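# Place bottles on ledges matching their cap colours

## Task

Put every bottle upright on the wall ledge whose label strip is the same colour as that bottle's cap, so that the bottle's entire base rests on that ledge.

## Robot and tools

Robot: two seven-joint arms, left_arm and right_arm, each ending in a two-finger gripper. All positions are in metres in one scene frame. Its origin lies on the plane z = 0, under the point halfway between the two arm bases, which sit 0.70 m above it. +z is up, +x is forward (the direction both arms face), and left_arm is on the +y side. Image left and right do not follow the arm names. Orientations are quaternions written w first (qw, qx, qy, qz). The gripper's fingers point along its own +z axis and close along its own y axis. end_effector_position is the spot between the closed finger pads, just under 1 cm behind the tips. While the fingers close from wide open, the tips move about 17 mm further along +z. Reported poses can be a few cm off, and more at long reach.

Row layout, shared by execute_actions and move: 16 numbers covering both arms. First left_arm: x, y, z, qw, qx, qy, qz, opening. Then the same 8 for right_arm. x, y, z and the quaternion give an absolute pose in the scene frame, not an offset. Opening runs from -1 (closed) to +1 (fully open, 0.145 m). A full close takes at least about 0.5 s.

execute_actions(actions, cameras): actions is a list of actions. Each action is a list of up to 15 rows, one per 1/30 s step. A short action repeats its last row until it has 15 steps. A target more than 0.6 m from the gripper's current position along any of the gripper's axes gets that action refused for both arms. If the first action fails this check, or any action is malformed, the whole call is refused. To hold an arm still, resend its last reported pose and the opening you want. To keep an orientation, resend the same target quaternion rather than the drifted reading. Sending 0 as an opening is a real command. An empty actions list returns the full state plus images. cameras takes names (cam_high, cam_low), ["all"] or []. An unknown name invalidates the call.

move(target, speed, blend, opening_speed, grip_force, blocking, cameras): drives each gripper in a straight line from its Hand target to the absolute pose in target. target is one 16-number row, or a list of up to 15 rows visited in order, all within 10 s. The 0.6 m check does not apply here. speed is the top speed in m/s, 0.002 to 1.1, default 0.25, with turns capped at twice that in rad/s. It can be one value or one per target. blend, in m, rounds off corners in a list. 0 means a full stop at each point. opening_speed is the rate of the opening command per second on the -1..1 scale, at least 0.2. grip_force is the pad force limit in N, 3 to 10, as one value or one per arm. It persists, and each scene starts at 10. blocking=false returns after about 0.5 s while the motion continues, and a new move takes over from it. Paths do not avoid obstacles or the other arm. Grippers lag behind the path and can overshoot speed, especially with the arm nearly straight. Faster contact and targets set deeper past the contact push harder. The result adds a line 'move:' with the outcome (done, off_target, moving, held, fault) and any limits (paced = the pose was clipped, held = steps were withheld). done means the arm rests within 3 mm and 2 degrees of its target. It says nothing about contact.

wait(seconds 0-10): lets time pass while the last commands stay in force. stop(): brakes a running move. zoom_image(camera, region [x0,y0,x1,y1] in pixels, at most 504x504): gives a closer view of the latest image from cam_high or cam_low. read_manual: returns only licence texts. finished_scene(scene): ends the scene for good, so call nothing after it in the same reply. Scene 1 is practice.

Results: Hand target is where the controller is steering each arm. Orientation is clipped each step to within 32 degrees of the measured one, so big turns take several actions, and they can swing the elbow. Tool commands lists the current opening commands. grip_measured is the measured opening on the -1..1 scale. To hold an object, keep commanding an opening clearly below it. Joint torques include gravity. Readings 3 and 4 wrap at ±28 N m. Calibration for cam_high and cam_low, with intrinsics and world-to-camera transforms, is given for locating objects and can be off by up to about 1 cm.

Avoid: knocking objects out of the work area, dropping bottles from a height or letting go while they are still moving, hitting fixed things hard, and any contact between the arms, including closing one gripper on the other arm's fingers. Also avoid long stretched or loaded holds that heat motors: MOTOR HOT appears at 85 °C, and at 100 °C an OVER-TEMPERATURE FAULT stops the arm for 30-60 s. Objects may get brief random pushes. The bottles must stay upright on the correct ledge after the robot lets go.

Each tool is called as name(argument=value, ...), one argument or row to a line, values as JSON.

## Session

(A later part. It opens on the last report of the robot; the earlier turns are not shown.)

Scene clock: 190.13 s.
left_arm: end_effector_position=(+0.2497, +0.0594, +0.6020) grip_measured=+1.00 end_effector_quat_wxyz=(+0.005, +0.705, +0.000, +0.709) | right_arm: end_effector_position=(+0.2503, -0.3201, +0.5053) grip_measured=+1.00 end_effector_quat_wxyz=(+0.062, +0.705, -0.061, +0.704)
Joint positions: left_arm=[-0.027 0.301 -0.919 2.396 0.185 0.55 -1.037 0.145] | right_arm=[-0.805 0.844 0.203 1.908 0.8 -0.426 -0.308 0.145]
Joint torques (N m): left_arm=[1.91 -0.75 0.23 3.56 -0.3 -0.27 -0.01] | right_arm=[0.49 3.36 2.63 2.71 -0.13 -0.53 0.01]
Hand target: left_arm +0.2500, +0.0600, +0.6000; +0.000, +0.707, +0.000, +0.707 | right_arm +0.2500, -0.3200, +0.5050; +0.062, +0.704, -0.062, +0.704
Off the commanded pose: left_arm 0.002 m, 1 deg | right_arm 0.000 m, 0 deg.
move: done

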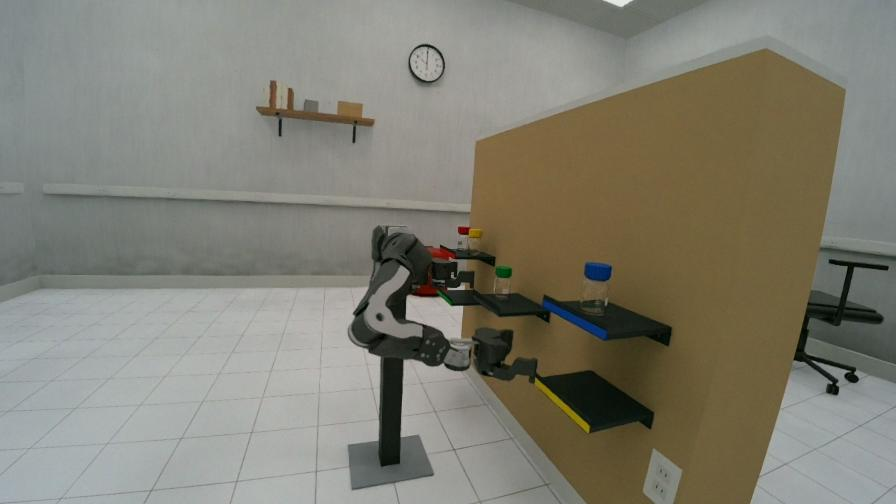

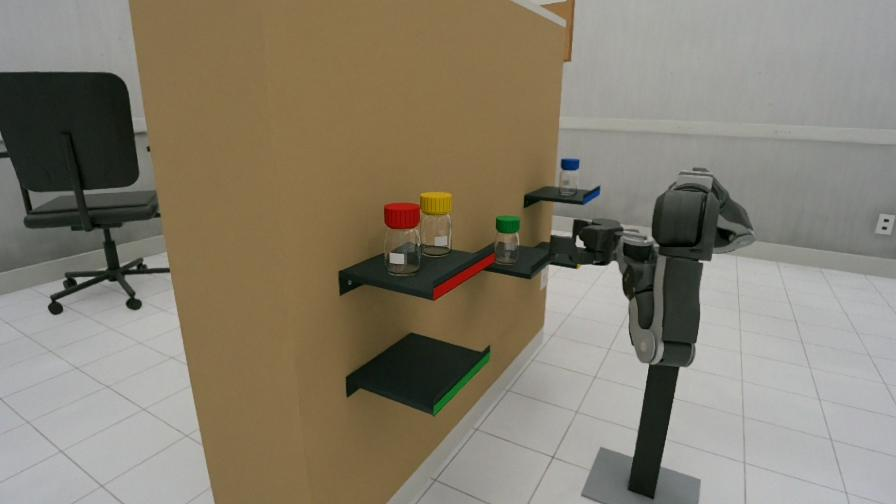

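move(
  target=[
    [0.25,0.04,0.60,0,0.7071,0,0.7071,1,0.25,-0.32,0.505,0.0616,0.7044,-0.0616,0.7044,1],
    [0.381,0.039,0.60,0,0.7071,0,0.7071,1,0.25,-0.32,0.505,0.0616,0.7044,-0.0616,0.7044,1],
    [0.381,0.039,0.584,0,0.7071,0,0.7071,1,0.25,-0.32,0.505,0.0616,0.7044,-0.0616,0.7044,1],
    [0.381,0.039,0.584,0,0.7071,0,0.7071,-0.8,0.25,-0.32,0.505,0.0616,0.7044,-0.0616,0.7044,1],
  ],
  speed=[0.1,0.15,0.08,0.1],
  opening_speed=2,
  blend=[0.005,0.003,0,0],
  cameras=["all"],
)

zoom_image(
  camera="cam_low",
  region=[440, 160, 640, 320],
)

Scene clock: 205.10 s.
left_arm: end_effector_position=(+0.3808, +0.0399, +0.5857) grip_measured=-0.27 end_effector_quat_wxyz=(-0.001, +0.706, +0.003, +0.708) | right_arm: end_effector_position=(+0.2503, -0.3201, +0.5053) grip_measured=+1.00 end_effector_quat_wxyz=(+0.062, +0.705, -0.061, +0.704)
Joint positions: left_arm=[0.392 0.132 -0.716 1.807 0.385 0.426 -0.823 0.055] | right_arm=[-0.805 0.844 0.203 1.908 0.8 -0.426 -0.308 0.145]
Joint torques (N m): left_arm=[6.58 -1.28 0.46 4 -0.2 -0.52 0.2] | right_arm=[0.54 3.39 2.5 2.71 -0.12 -0.54 0.03]
Hand target: left_arm +0.3810, +0.0390, +0.5840; +0.000, +0.707, +0.000, +0.707 | right_arm +0.2500, -0.3200, +0.5050; +0.062, +0.704, -0.062, +0.704
Off the commanded pose: left_arm 0.002 m, 0 deg | right_arm 0.000 m, 0 deg.
move: done

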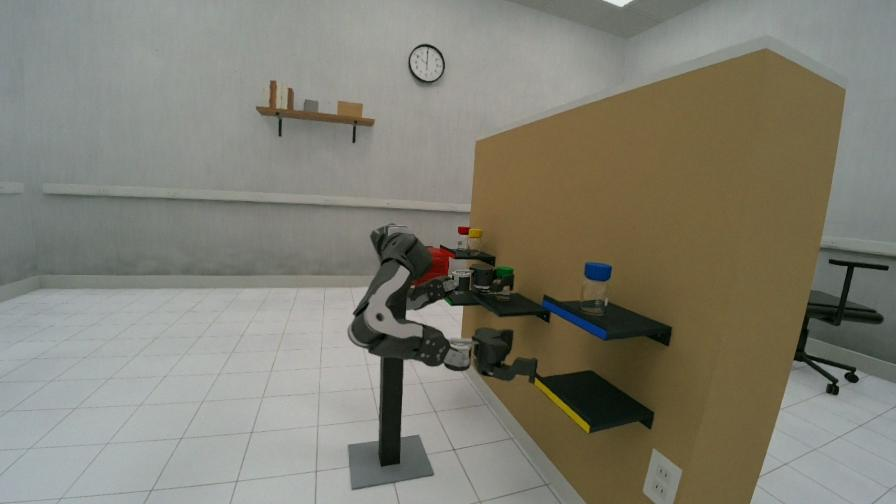

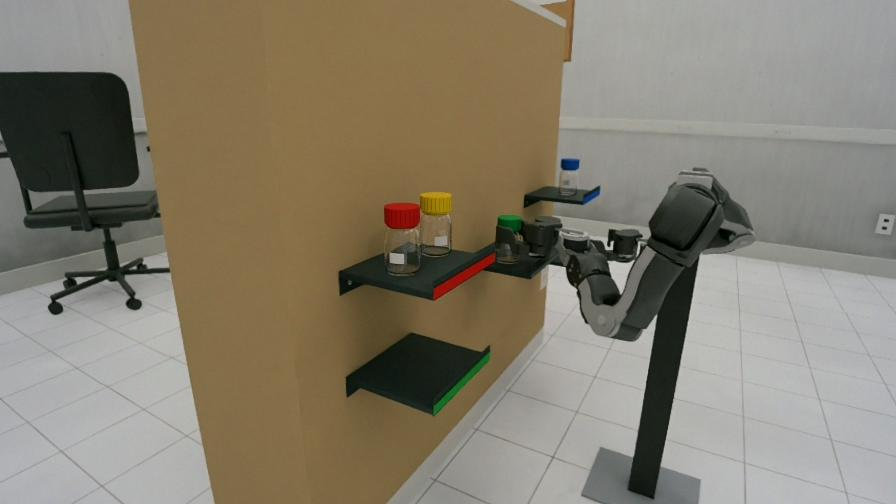

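Scaled by 2.520 from the camera's 896x504 image, which has a finer 1280x720 frame.

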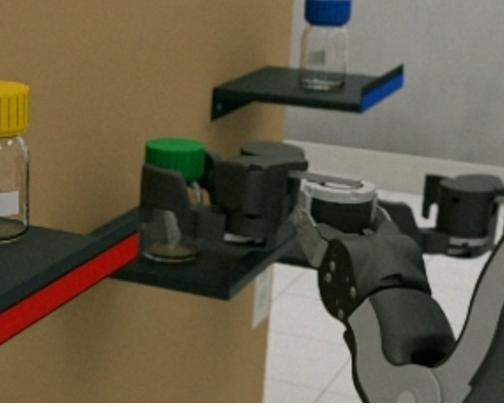

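move(
  target=[
    [0.379,0.04,0.64,0,0.7071,0,0.7071,-0.8,0.25,-0.32,0.505,0.0616,0.7044,-0.0616,0.7044,1],
    [0.245,0.07,0.64,0,0.7071,0,0.7071,-0.8,0.25,-0.32,0.505,0.0616,0.7044,-0.0616,0.7044,1],
    [0.24,0.25,0.56,-0.0616,0.7044,0.0616,0.7044,-0.8,0.25,-0.32,0.505,0.0616,0.7044,-0.0616,0.7044,1],
    [0.25,0.37,0.538,-0.0616,0.7044,0.0616,0.7044,-0.8,0.25,-0.32,0.505,0.0616,0.7044,-0.0616,0.7044,1],
  ],
  speed=0.2,
  blend=[0.005,0.015,0.03,0],
  cameras=["cam_low"],
)

zoom_image(
  camera="cam_low",
  region=[340, 220, 640, 420],
)

Scene clock: 223.00 s.
left_arm: end_effector_position=(+0.2507, +0.3691, +0.5368) grip_measured=-0.27 end_effector_quat_wxyz=(-0.081, +0.760, +0.062, +0.642) | right_arm: end_effector_position=(+0.2503, -0.3201, +0.5053) grip_measured=+1.00 end_effector_quat_wxyz=(+0.062, +0.705, -0.061, +0.704)
Joint positions: left_arm=[0.602 1.806 -1.564 1.952 1.412 -0.78 -0.42 0.055] | right_arm=[-0.805 0.844 0.203 1.908 0.8 -0.426 -0.308 0.145]
Joint torques (N m): left_arm=[2.73 6.71 1.35 0.51 -0.02 -0.87 0.22] | right_arm=[0.51 3.23 2.61 2.7 -0.11 -0.52 0.03]
Hand target: left_arm +0.2503, +0.3700, +0.5382; -0.081, +0.758, +0.061, +0.644 | right_arm +0.2500, -0.3200, +0.5050; +0.062, +0.704, -0.062, +0.704
Off the commanded pose: left_arm 0.002 m, 10 deg | right_arm 0.000 m, 0 deg.
joint sent to its limit (left arm) — joint 3 (upper arm roll), lower limit; joint 6 (wrist pitch), lower limit. The joint targets are off in orientation, not in position.
move: off_target (left_arm)
Images, in order (width x height): cam_low 896x504.

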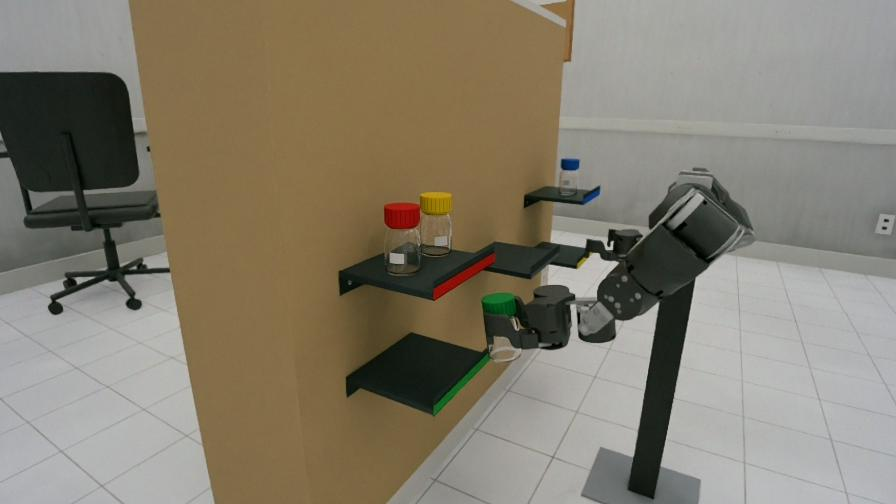

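Scaled by 1.680 from the camera's 896x504 image, which has a finer 1280x720 frame.

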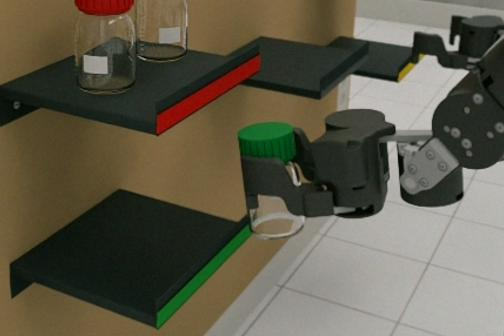

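move(
  target=[
    [0.25,0.375,0.543,-0.0616,0.7044,0.0616,0.7044,-0.8,0.25,-0.32,0.505,0.0616,0.7044,-0.0616,0.7044,1],
    [0.39,0.395,0.543,-0.0616,0.7044,0.0616,0.7044,-0.8,0.25,-0.32,0.505,0.0616,0.7044,-0.0616,0.7044,1],
  ],
  speed=0.1,
  blend=[0.004,0],
  cameras=["cam_low"],
)

zoom_image(
  camera="cam_low",
  region=[340, 220, 540, 420],
)

Scene clock: 234.87 s.
left_arm: end_effector_position=(+0.3893, +0.3953, +0.5406) grip_measured=-0.27 end_effector_quat_wxyz=(-0.063, +0.707, +0.062, +0.701) | right_arm: end_effector_position=(+0.2503, -0.3201, +0.5053) grip_measured=+1.00 end_effector_quat_wxyz=(+0.062, +0.705, -0.061, +0.704)
Joint positions: left_arm=[0.925 1.294 -1.503 1.289 1.556 -0.571 -0.171 0.055] | right_arm=[-0.805 0.844 0.203 1.908 0.8 -0.426 -0.308 0.145]
Joint torques (N m): left_arm=[6.92 4.84 3.34 0.31 0.07 -0.8 0.22] | right_arm=[0.38 3.31 2.63 2.73 -0.11 -0.55 0.03]
Hand target: left_arm +0.3900, +0.3950, +0.5430; -0.062, +0.704, +0.062, +0.704 | right_arm +0.2500, -0.3200, +0.5050; +0.062, +0.704, -0.062, +0.704
Off the commanded pose: left_arm 0.003 m, 1 deg | right_arm 0.000 m, 0 deg.
move: done
Images, in order (width x height): cam_low 896x504.

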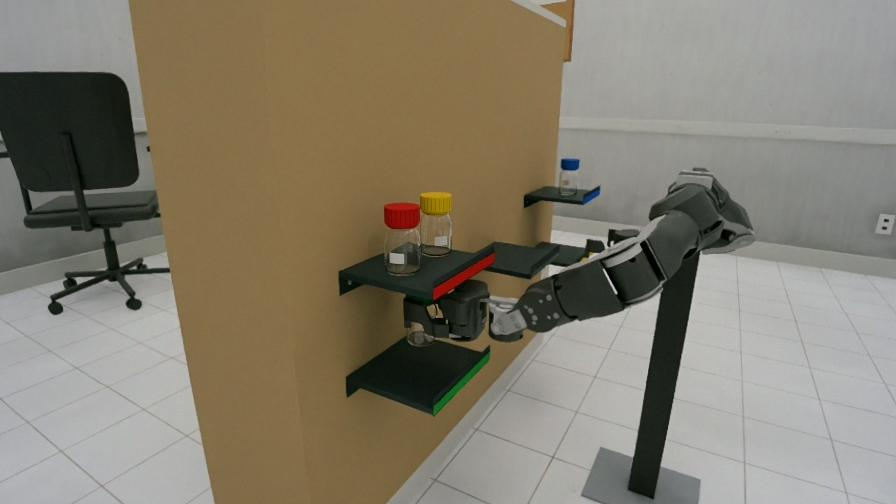

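Scaled by 2.520 from the camera's 896x504 image, which has a finer 1280x720 frame.

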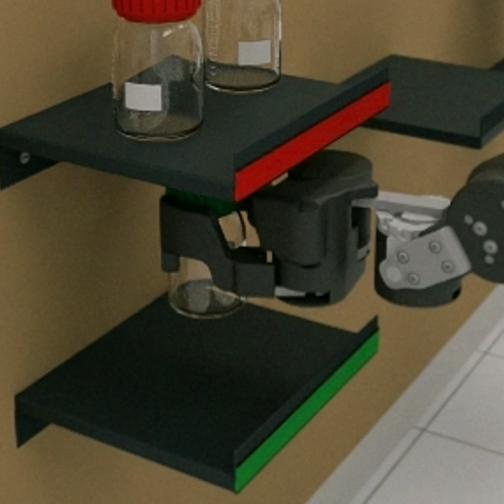

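Clean. Lower.

move(
  target=[
    [0.39,0.395,0.492,-0.0616,0.7044,0.0616,0.7044,-0.8,0.25,-0.32,0.505,0.0616,0.7044,-0.0616,0.7044,1],
    [0.39,0.395,0.479,-0.0616,0.7044,0.0616,0.7044,-0.8,0.25,-0.32,0.505,0.0616,0.7044,-0.0616,0.7044,1],
  ],
  speed=[0.08,0.03],
  blend=[0.003,0],
  cameras=["cam_low"],
)

zoom_image(
  camera="cam_low",
  region=[340, 220, 540, 420],
)

Scene clock: 241.60 s.
left_arm: end_effector_position=(+0.3916, +0.3995, +0.4970) grip_measured=-0.27 end_effector_quat_wxyz=(-0.067, +0.680, +0.063, +0.728) | right_arm: end_effector_position=(+0.2503, -0.3201, +0.5053) grip_measured=+1.00 end_effector_quat_wxyz=(+0.062, +0.705, -0.061, +0.704)
Joint positions: left_arm=[0.757 1.109 -1.443 1.024 1.583 -0.769 -0.073 0.055] | right_arm=[-0.805 0.844 0.203 1.908 0.8 -0.426 -0.308 0.145]
Joint torques (N m): left_arm=[3.02 3.2 0.81 -0.01 0.2 0.74 0.19] | right_arm=[0.57 3.34 2.66 2.69 -0.14 -0.52 0.03]
Hand target: left_arm +0.3892, +0.3946, +0.4793; -0.062, +0.704, +0.062, +0.705 | right_arm +0.2500, -0.3200, +0.5050; +0.062, +0.704, -0.062, +0.704
Off the commanded pose: left_arm 0.019 m, 4 deg | right_arm 0.000 m, 0 deg.
joint sent to its limit (left arm) — joint 5 (forearm roll), upper limit. The joint targets still meet the commanded pose.
move: off_target (left_arm)
Images, in order (width x height): cam_low 896x504.

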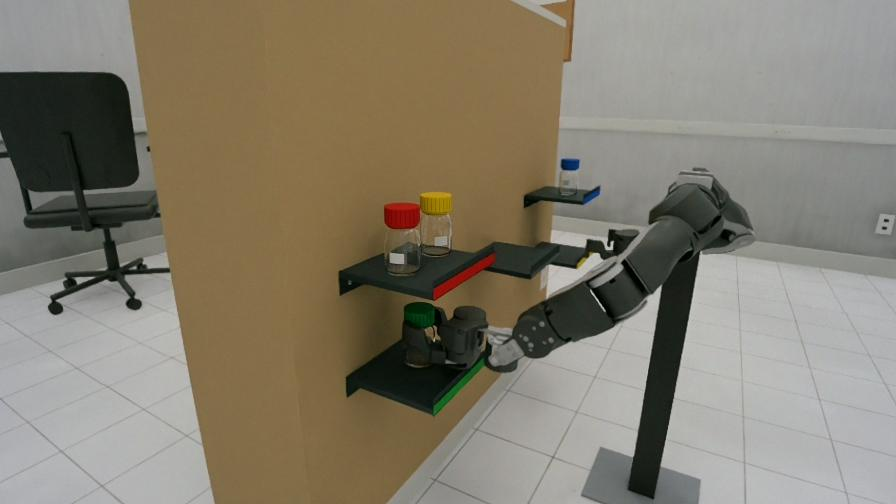

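Scaled by 2.520 from the camera's 896x504 image, which has a finer 1280x720 frame.

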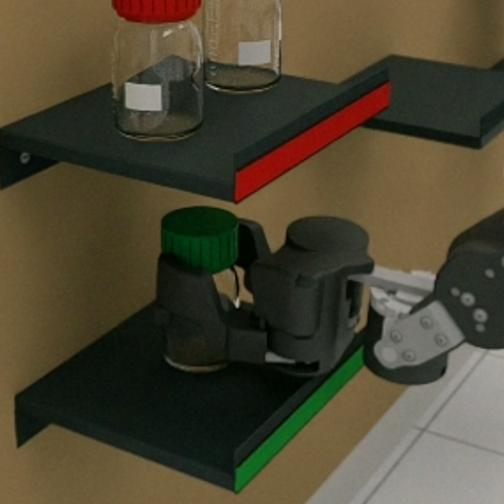

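move(
  target=[
    [0.385,0.395,0.506,-0.0572,0.7518,0.0658,0.6536,-0.8,0.25,-0.32,0.505,0.0616,0.7044,-0.0616,0.7044,1],
    [0.385,0.395,0.480,-0.0572,0.7518,0.0658,0.6536,-0.8,0.25,-0.32,0.505,0.0616,0.7044,-0.0616,0.7044,1],
  ],
  speed=[0.08,0.03],
  cameras=["cam_low"],
)

zoom_image(
  camera="cam_low",
  region=[340, 220, 540, 420],
)

Scene clock: 255.50 s.
left_arm: end_effector_position=(+0.3878, +0.3998, +0.4981) grip_measured=-0.27 end_effector_quat_wxyz=(-0.063, +0.729, +0.069, +0.678) | right_arm: end_effector_position=(+0.2503, -0.3201, +0.5053) grip_measured=+1.00 end_effector_quat_wxyz=(+0.062, +0.705, -0.061, +0.704)
Joint positions: left_arm=[0.81 1.203 -1.46 1.154 1.583 -0.587 -0.115 0.055] | right_arm=[-0.805 0.844 0.203 1.908 0.8 -0.426 -0.308 0.145]
Joint torques (N m): left_arm=[2.76 3.02 0.87 0.08 0.19 0.65 0.22] | right_arm=[0.51 3.44 2.66 2.65 -0.1 -0.53 0.03]
Hand target: left_arm +0.3843, +0.3948, +0.4804; -0.057, +0.752, +0.066, +0.654 | right_arm +0.2500, -0.3200, +0.5050; +0.062, +0.704, -0.062, +0.704
Off the commanded pose: left_arm 0.019 m, 4 deg | right_arm 0.000 m, 0 deg.
joint sent to its limit (left arm) — joint 5 (forearm roll), upper limit. The joint targets still meet the commanded pose.
move: off_target (left_arm)
Images, in order (width x height): cam_low 896x504.

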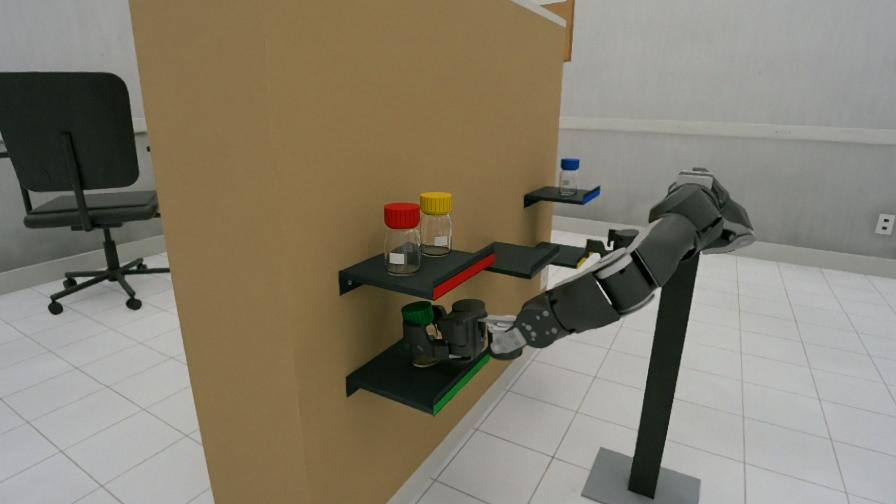

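Scaled by 2.520 from the camera's 896x504 image, which has a finer 1280x720 frame.

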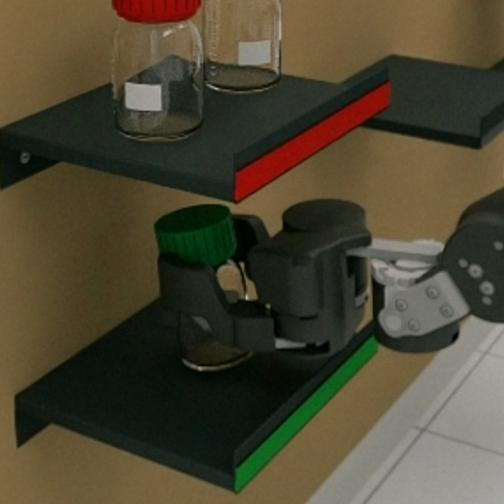

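move(
  target=[
    [0.388,0.397,0.508,-0.0616,0.7044,0.0616,0.7044,-0.8,0.25,-0.32,0.505,0.0616,0.7044,-0.0616,0.7044,1],
    [0.388,0.397,0.494,-0.0616,0.7044,0.0616,0.7044,-0.8,0.25,-0.32,0.505,0.0616,0.7044,-0.0616,0.7044,1],
  ],
  speed=[0.08,0.04],
  cameras=["cam_low"],
)

zoom_image(
  camera="cam_low",
  region=[340, 220, 540, 420],
)

Scene clock: 267.03 s.
left_arm: end_effector_position=(+0.3886, +0.3997, +0.4990) grip_measured=-0.27 end_effector_quat_wxyz=(-0.065, +0.699, +0.063, +0.709) | right_arm: end_effector_position=(+0.2503, -0.3201, +0.5053) grip_measured=+1.00 end_effector_quat_wxyz=(+0.062, +0.705, -0.061, +0.704)
Joint positions: left_arm=[0.785 1.16 -1.467 1.093 1.583 -0.704 -0.095 0.055] | right_arm=[-0.805 0.844 0.203 1.908 0.8 -0.426 -0.308 0.145]
Joint torques (N m): left_arm=[5.31 4.26 1.74 0.08 0.15 -0.53 0.23] | right_arm=[0.54 3.42 2.7 2.71 -0.11 -0.53 0]
Hand target: left_arm +0.3880, +0.3970, +0.4941; -0.062, +0.704, +0.061, +0.704 | right_arm +0.2500, -0.3200, +0.5050; +0.062, +0.704, -0.062, +0.704
Off the commanded pose: left_arm 0.006 m, 1 deg | right_arm 0.000 m, 0 deg.
move: off_target (left_arm)
Images, in order (width x height): cam_low 896x504.

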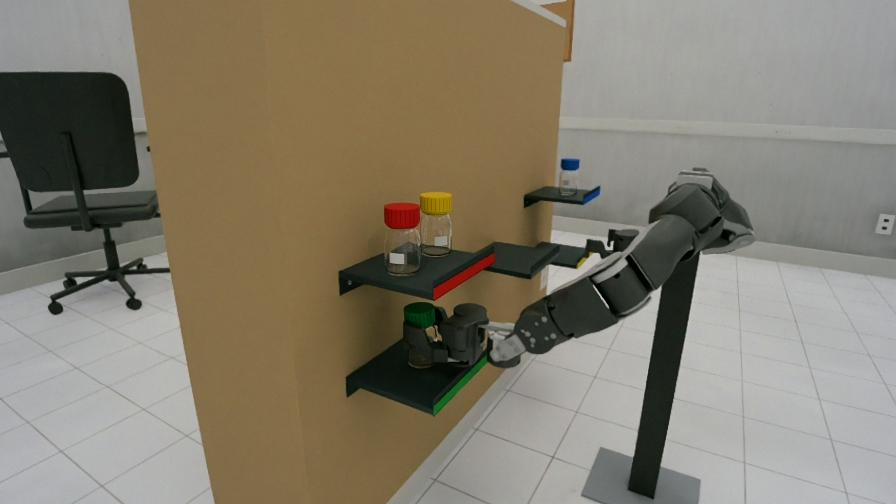

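Scaled by 2.520 from the camera's 896x504 image, which has a finer 1280x720 frame.

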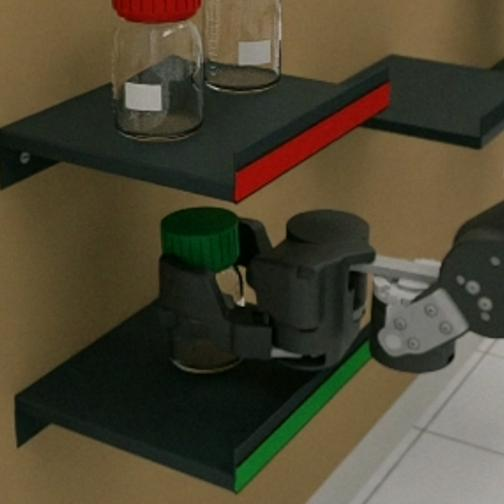

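move(
  target=[
    [0.388,0.397,0.498,-0.0616,0.7044,0.0616,0.7044,0.15,0.25,-0.32,0.505,0.0616,0.7044,-0.0616,0.7044,1],
    [0.245,0.37,0.51,-0.0616,0.7044,0.0616,0.7044,0.15,0.25,-0.32,0.505,0.0616,0.7044,-0.0616,0.7044,1],
    [0.235,0.33,0.69,-0.0437,0.7057,0.0437,0.7057,0.15,0.25,-0.32,0.505,0.0616,0.7044,-0.0616,0.7044,1],
    [0.255,0.315,0.70,-0.0437,0.7057,0.0437,0.7057,0.3,0.25,-0.32,0.505,0.0616,0.7044,-0.0616,0.7044,1],
  ],
  speed=[0.1,0.15,0.2,0.1],
  opening_speed=1,
  blend=[0,0.015,0.01,0],
  cameras=["all"],
)

zoom_image(
  camera="cam_low",
  region=[320, 150, 620, 420],
)

Scene clock: 287.23 s.
left_arm: end_effector_position=(+0.2565, +0.3159, +0.7007) grip_measured=+0.30 end_effector_quat_wxyz=(-0.116, +0.657, +0.110, +0.736) | right_arm: end_effector_position=(+0.2503, -0.3201, +0.5053) grip_measured=+1.00 end_effector_quat_wxyz=(+0.062, +0.705, -0.061, +0.704)
Joint positions: left_arm=[1.408 2.012 -1.551 2.432 1.449 -0.224 -0.759 0.098] | right_arm=[-0.805 0.844 0.203 1.908 0.8 -0.426 -0.308 0.145]
Joint torques (N m): left_arm=[1.52 0.88 2.03 0.5 -0.16 -0.4 0.22] | right_arm=[0.49 3.44 2.54 2.69 -0.11 -0.54 0.02]
Hand target: left_arm +0.2569, +0.3151, +0.6999; -0.114, +0.659, +0.109, +0.735 | right_arm +0.2500, -0.3200, +0.5050; +0.062, +0.704, -0.062, +0.704
Off the commanded pose: left_arm 0.002 m, 13 deg | right_arm 0.000 m, 0 deg.
joint read past its limit (left arm) — joint 2 (shoulder roll), upper limit; joint 4 (elbow), upper limit, where the elbow is as bent as it goes.
joint sent to its limit (left arm) — joint 2 (shoulder roll), upper limit; joint 4 (elbow), upper limit, where the elbow is as bent as it goes. The joint targets are off in orientation, not in position.
move: off_target (left_arm); target 4's new opening was sent with left_arm's hand 0.002 m and 13 deg from that target

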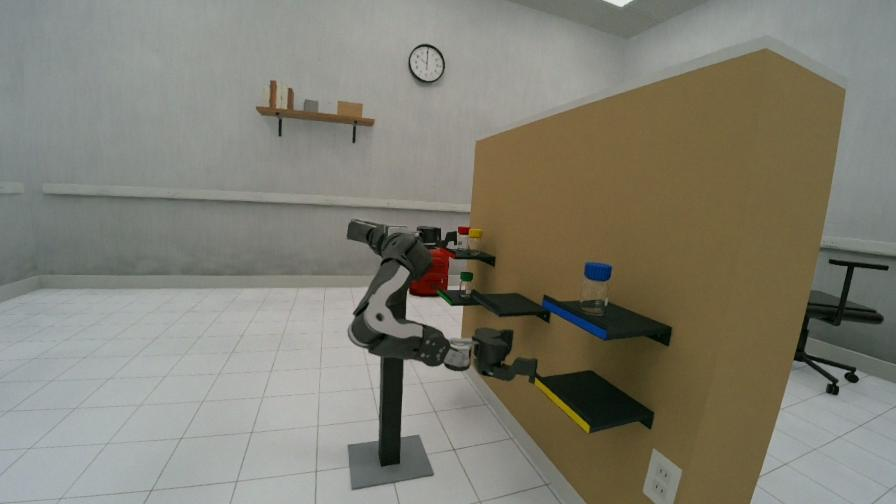

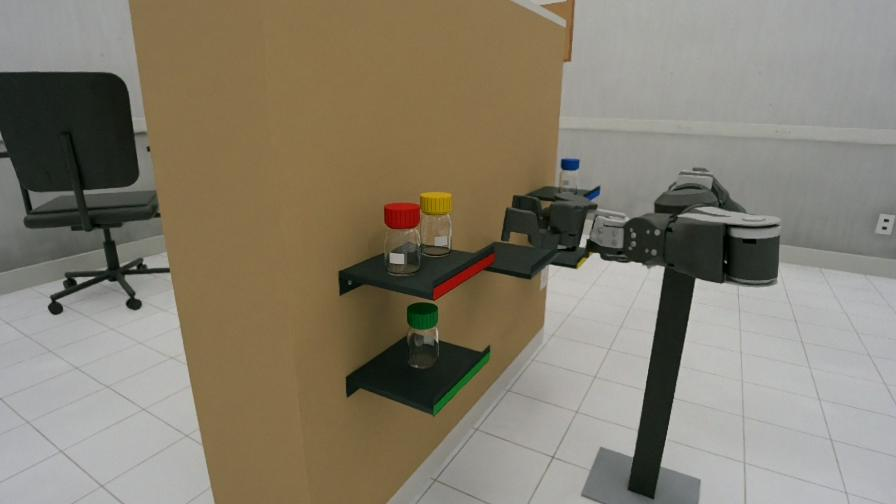

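Scaled by 1.680 from the camera's 896x504 image, which has a finer 1280x720 frame.

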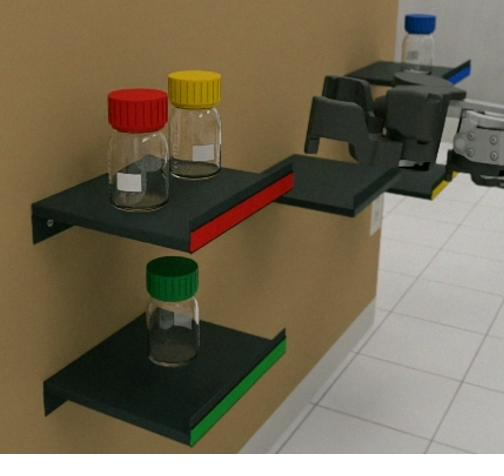

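move(
  target=[
    [0.325,0.327,0.70,0,0.7071,0,0.7071,0.35,0.25,-0.32,0.505,0.0616,0.7044,-0.0616,0.7044,1],
  ],
  speed=0.15,
  cameras=["cam_low"],
)

zoom_image(
  camera="cam_low",
  region=[340, 150, 540, 310],
)

Scene clock: 296.83 s.
left_arm: end_effector_position=(+0.3250, +0.3278, +0.7022) grip_measured=+0.35 end_effector_quat_wxyz=(-0.002, +0.704, +0.001, +0.710) | right_arm: end_effector_position=(+0.2503, -0.3201, +0.5053) grip_measured=+1.00 end_effector_quat_wxyz=(+0.062, +0.705, -0.061, +0.704)
Joint positions: left_arm=[1.512 1.803 -1.501 1.991 1.584 -0.001 -0.193 0.101] | right_arm=[-0.805 0.844 0.203 1.908 0.8 -0.426 -0.308 0.145]
Joint torques (N m): left_arm=[3.63 0.51 2.26 0.29 0.11 -0.52 0.19] | right_arm=[0.51 3.28 2.67 2.65 -0.11 -0.53 0.03]
Hand target: left_arm +0.3250, +0.3271, +0.7000; +0.000, +0.707, +0.000, +0.707 | right_arm +0.2500, -0.3200, +0.5050; +0.062, +0.704, -0.062, +0.704
Off the commanded pose: left_arm 0.002 m, 1 deg | right_arm 0.000 m, 0 deg.
joint sent to its limit (left arm) — joint 5 (forearm roll), upper limit. The joint targets still meet the commanded pose.
move: done
Images, in order (width x height): cam_low 896x504.

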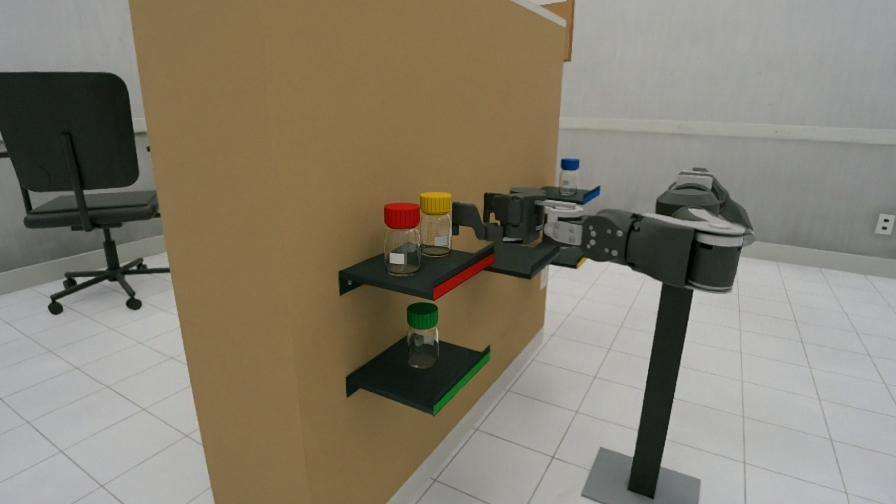

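Scaled by 2.520 from the camera's 896x504 image, which has a finer 1280x720 frame.

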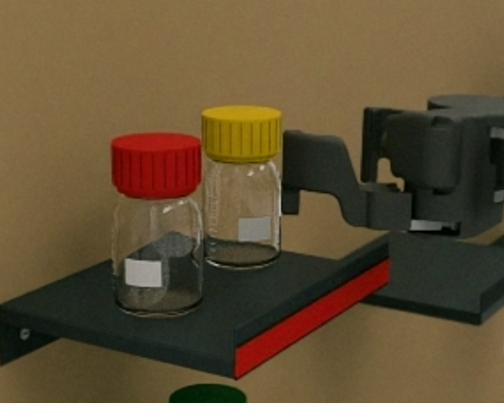

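move(
  target=[
    [0.389,0.328,0.70,0,0.7071,0,0.7071,0.35,0.25,-0.32,0.505,0.0616,0.7044,-0.0616,0.7044,1],
    [0.389,0.328,0.690,0,0.7071,0,0.7071,0.35,0.25,-0.32,0.505,0.0616,0.7044,-0.0616,0.7044,1],
    [0.389,0.328,0.690,0,0.7071,0,0.7071,-0.8,0.25,-0.32,0.505,0.0616,0.7044,-0.0616,0.7044,1],
  ],
  speed=0.08,
  opening_speed=1.5,
  cameras=["cam_low"],
)

zoom_image(
  camera="cam_low",
  region=[340, 150, 540, 310],
)

Scene clock: 310.70 s.
left_arm: end_effector_position=(+0.3889, +0.3289, +0.6906) grip_measured=-0.25 end_effector_quat_wxyz=(-0.001, +0.707, +0.001, +0.708) | right_arm: end_effector_position=(+0.2503, -0.3201, +0.5053) grip_measured=+1.00 end_effector_quat_wxyz=(+0.062, +0.705, -0.061, +0.704)
Joint positions: left_arm=[1.489 1.505 -1.514 1.714 1.562 -0.024 -0.213 0.057] | right_arm=[-0.805 0.844 0.203 1.908 0.8 -0.426 -0.308 0.145]
Joint torques (N m): left_arm=[5.58 0.59 3.43 0.53 0.01 -0.67 0.15] | right_arm=[0.38 3.34 2.61 2.67 -0.09 -0.53 0.05]
Hand target: left_arm +0.3890, +0.3280, +0.6900; +0.000, +0.707, +0.000, +0.707 | right_arm +0.2500, -0.3200, +0.5050; +0.062, +0.704, -0.062, +0.704
Off the commanded pose: left_arm 0.001 m, 0 deg | right_arm 0.000 m, 0 deg.
move: done
Images, in order (width x height): cam_low 896x504.

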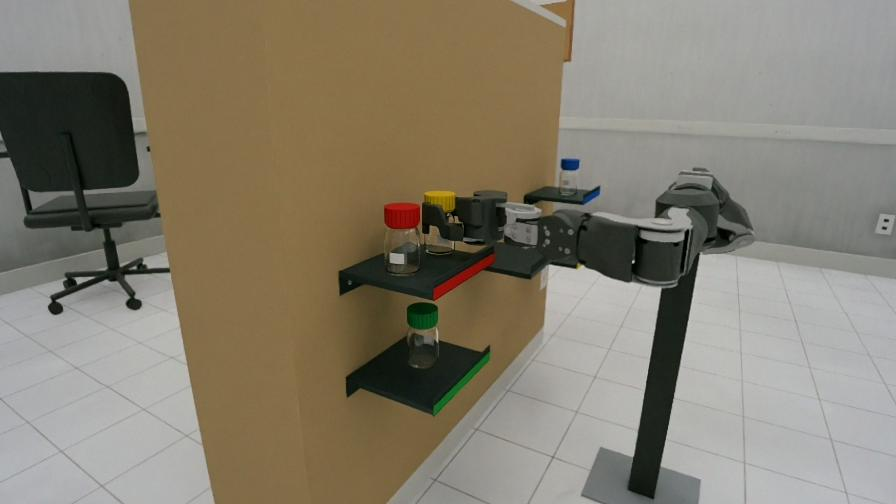

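Scaled by 2.520 from the camera's 896x504 image, which has a finer 1280x720 frame.

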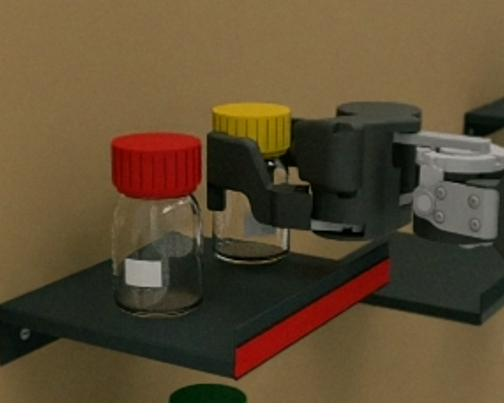

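move(
  target=[
    [0.387,0.328,0.75,0,0.7071,0,0.7071,-0.8,0.25,-0.32,0.505,0.0616,0.7044,-0.0616,0.7044,1],
    [0.24,0.31,0.75,0,0.7071,0,0.7071,-0.8,0.25,-0.32,0.505,0.0616,0.7044,-0.0616,0.7044,1],
    [0.24,0.16,0.68,0,0.7071,0,0.7071,-0.8,0.25,-0.32,0.505,0.0616,0.7044,-0.0616,0.7044,1],
    [0.265,0.03,0.65,0,0.7071,0,0.7071,-0.8,0.25,-0.32,0.505,0.0616,0.7044,-0.0616,0.7044,1],
  ],
  speed=0.18,
  blend=[0.01,0.02,0.03,0],
  cameras=["all"],
)

zoom_image(
  camera="cam_low",
  region=[440, 120, 740, 320],
)

Scene clock: 328.53 s.
left_arm: end_effector_position=(+0.2648, +0.0292, +0.6493) grip_measured=-0.25 end_effector_quat_wxyz=(+0.003, +0.709, -0.001, +0.706) | right_arm: end_effector_position=(+0.2503, -0.3201, +0.5053) grip_measured=+1.00 end_effector_quat_wxyz=(+0.062, +0.705, -0.061, +0.704)
Joint positions: left_arm=[0.496 0.173 -1.115 2.359 0.73 0.727 -1.579 0.057] | right_arm=[-0.805 0.844 0.203 1.908 0.8 -0.426 -0.308 0.145]
Joint torques (N m): left_arm=[4.73 -1.7 1.03 2.95 -0.51 0.03 0.06] | right_arm=[0.33 3.44 2.63 2.69 -0.12 -0.53 0.02]
Hand target: left_arm +0.2650, +0.0300, +0.6501; +0.000, +0.707, +0.000, +0.707 | right_arm +0.2500, -0.3200, +0.5050; +0.062, +0.704, -0.062, +0.704
Off the commanded pose: left_arm 0.001 m, 0 deg | right_arm 0.000 m, 0 deg.
joint sent to its limit (left arm) — joint 7 (wrist yaw), lower limit. The joint targets still meet the commanded pose.
move: done; limits=paced

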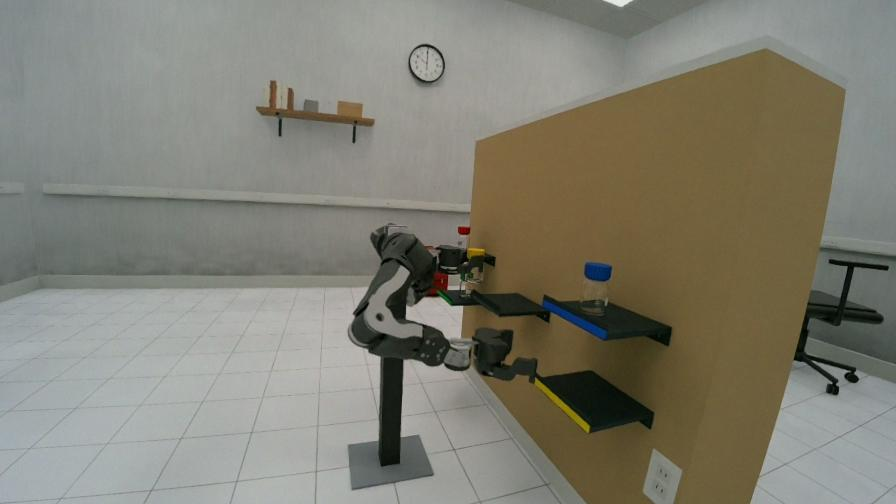

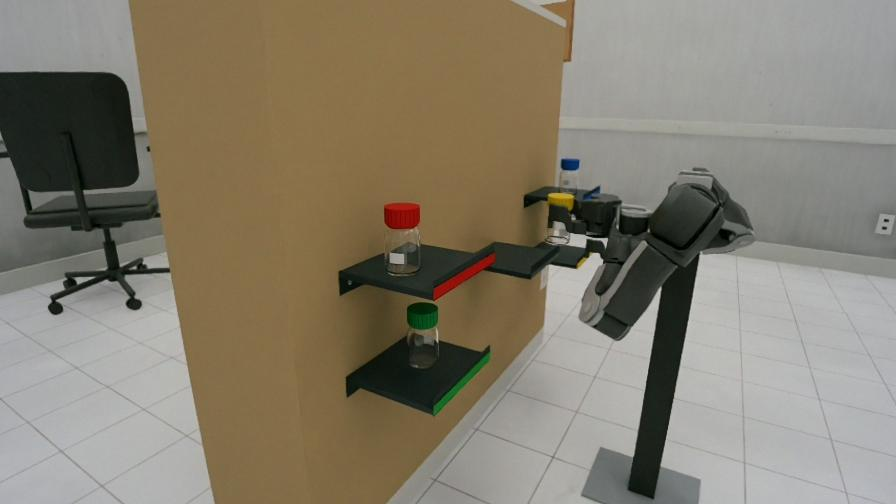

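Scaled by 1.680 from the camera's 896x504 image, which has a finer 1280x720 frame.

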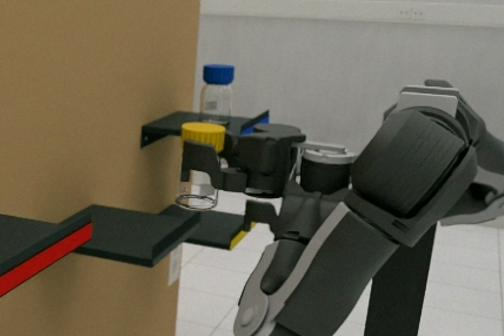

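move(
  target=[
    [0.385,0.01,0.65,0,0.7071,0,0.7071,-0.8,0.25,-0.32,0.505,0.0616,0.7044,-0.0616,0.7044,1],
    [0.385,0.01,0.602,0,0.7071,0,0.7071,-0.8,0.25,-0.32,0.505,0.0616,0.7044,-0.0616,0.7044,1],
    [0.385,0.01,0.582,0,0.7071,0,0.7071,-0.8,0.25,-0.32,0.505,0.0616,0.7044,-0.0616,0.7044,1],
  ],
  speed=[0.12,0.1,0.03],
  blend=[0.005,0.003,0],
  cameras=["all"],
)

zoom_image(
  camera="cam_low",
  region=[440, 160, 640, 320],
)

Scene clock: 340.90 s.
left_arm: end_effector_position=(+0.3851, +0.0103, +0.5883) grip_measured=-0.25 end_effector_quat_wxyz=(+0.000, +0.701, +0.003, +0.713) | right_arm: end_effector_position=(+0.2503, -0.3201, +0.5053) grip_measured=+1.00 end_effector_quat_wxyz=(+0.062, +0.705, -0.061, +0.704)
Joint positions: left_arm=[0.716 0.228 -1.113 1.707 0.739 0.227 -1.175 0.057] | right_arm=[-0.805 0.844 0.203 1.908 0.8 -0.426 -0.308 0.145]
Joint torques (N m): left_arm=[6 -0.78 1.39 2.62 -0.19 -0.37 0.29] | right_arm=[0.57 3.36 2.54 2.67 -0.11 -0.54 0.03]
Hand target: left_arm +0.3849, +0.0100, +0.5821; +0.000, +0.707, +0.000, +0.707 | right_arm +0.2500, -0.3200, +0.5050; +0.062, +0.704, -0.062, +0.704
Off the commanded pose: left_arm 0.006 m, 1 deg | right_arm 0.000 m, 0 deg.
move: off_target (left_arm)

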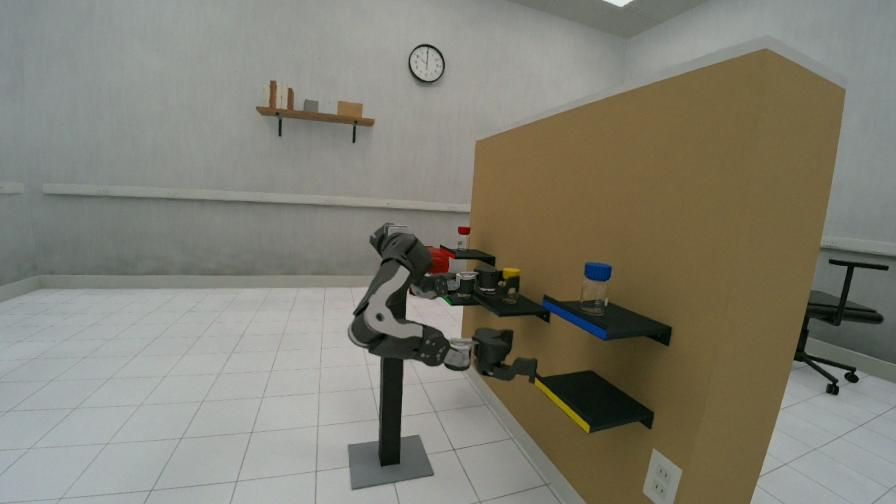

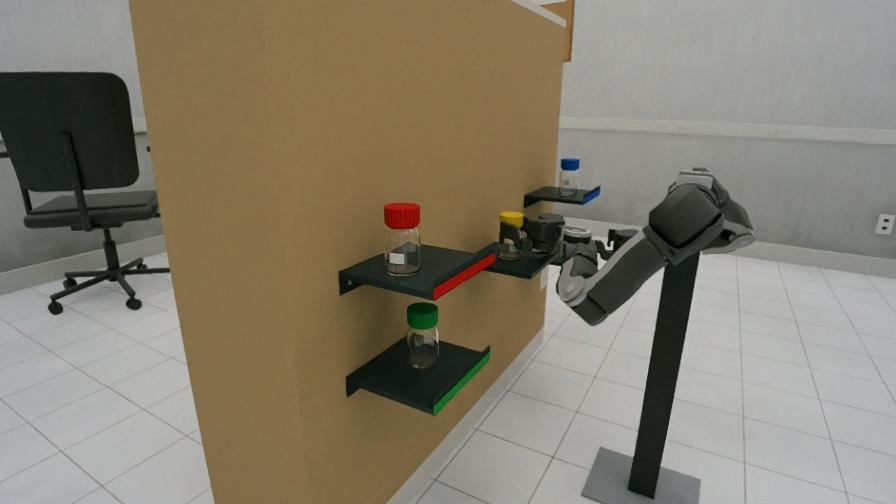

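Scaled by 2.520 from the camera's 896x504 image, which has a finer 1280x720 frame.

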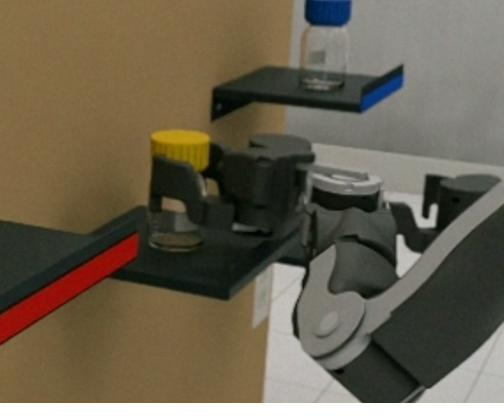

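move(
  target=[
    [0.385,0.01,0.586,0,0.7071,0,0.7071,0.15,0.25,-0.32,0.505,0.0616,0.7044,-0.0616,0.7044,1],
    [0.25,0.05,0.60,0,0.7071,0,0.7071,0.15,0.25,-0.30,0.53,0.03,0.7065,-0.03,0.7065,1],
    [0.24,0.28,0.62,0,0.7071,0,0.7071,0.15,0.25,-0.10,0.607,0,0.7071,0,0.7071,1],
    [0.24,0.28,0.62,0,0.7071,0,0.7071,0.15,0.26,0.008,0.607,0,0.7071,0,0.7071,1],
  ],
  speed=[0.1,0.12,0.2,0.15],
  opening_speed=0.8,
  blend=[0,0.01,0.01,0],
  cameras=["all"],
)

zoom_image(
  camera="cam_high",
  region=[440, 220, 600, 350],
)

zoom_image(
  camera="cam_low",
  region=[440, 160, 640, 320],
)

Scene clock: 363.33 s.
left_arm: end_effector_position=(+0.2402, +0.2800, +0.6213) grip_measured=+0.15 end_effector_quat_wxyz=(-0.002, +0.703, +0.002, +0.712) | right_arm: end_effector_position=(+0.2599, +0.0092, +0.6075) grip_measured=+1.00 end_effector_quat_wxyz=(-0.003, +0.707, +0.001, +0.707)
Joint positions: left_arm=[0.767 2.013 -1.56 2.359 1.234 -0.748 -0.488 0.087] | right_arm=[0.014 -0.077 -1.018 2.145 -0.034 0.644 -0.992 0.145]
Joint torques (N m): left_arm=[1.52 3.81 1.02 1.03 -0.01 -0.49 0.23] | right_arm=[1.52 -2.99 -0.08 3.66 -0.37 -0.25 -0.12]
Hand target: left_arm +0.2402, +0.2800, +0.6197; -0.001, +0.705, +0.001, +0.710 | right_arm +0.2600, +0.0080, +0.6070; +0.000, +0.707, +0.000, +0.707
Off the commanded pose: left_arm 0.001 m, 1 deg | right_arm 0.001 m, 0 deg.
joint read past its limit (left arm) — joint 2 (shoulder roll), upper limit.
joint sent to its limit (left arm) — joint 2 (shoulder roll), upper limit. The joint targets still meet the commanded pose.
move: done

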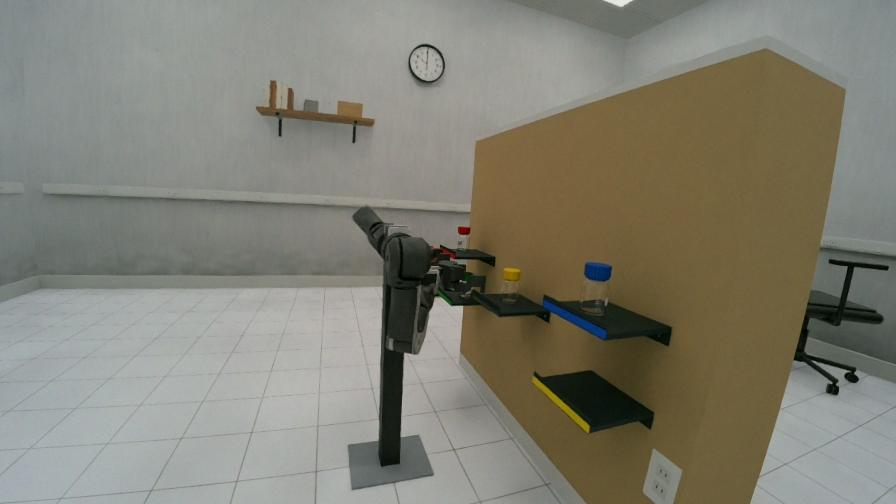

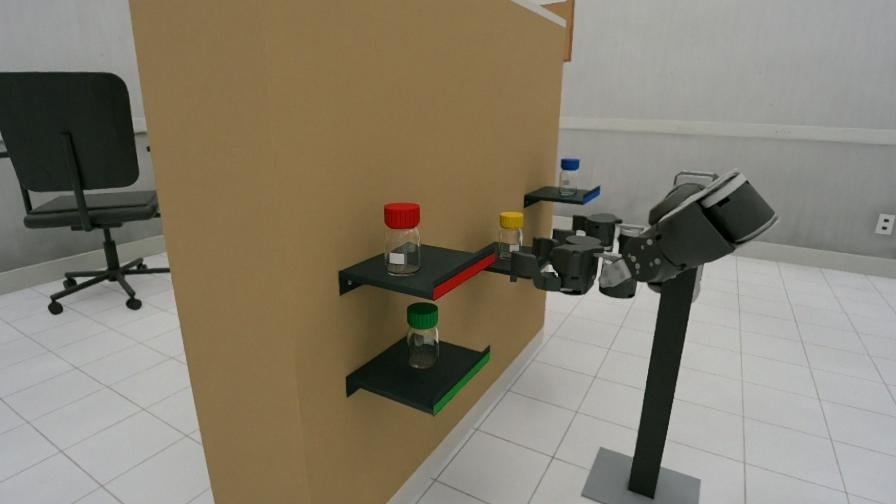

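Scaled by 3.150 from the camera's 896x504 image, which has a finer 1280x720 frame.

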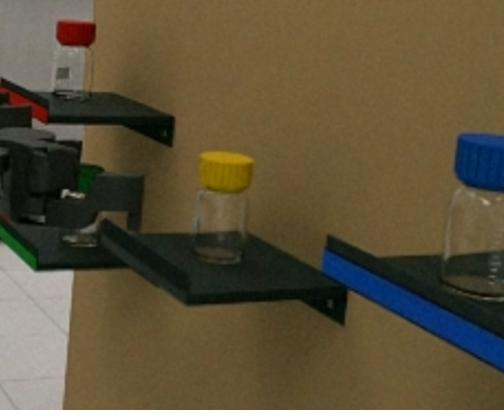

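Scaled by 2.520 from the camera's 896x504 image, which has a finer 1280x720 frame.

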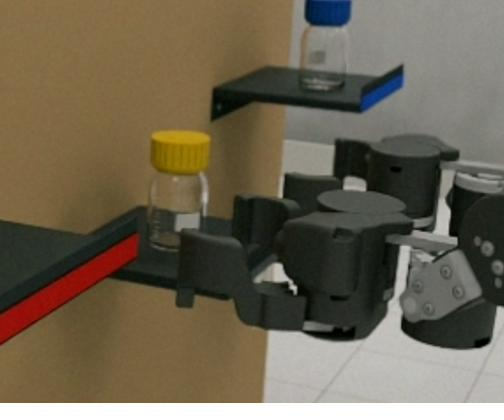

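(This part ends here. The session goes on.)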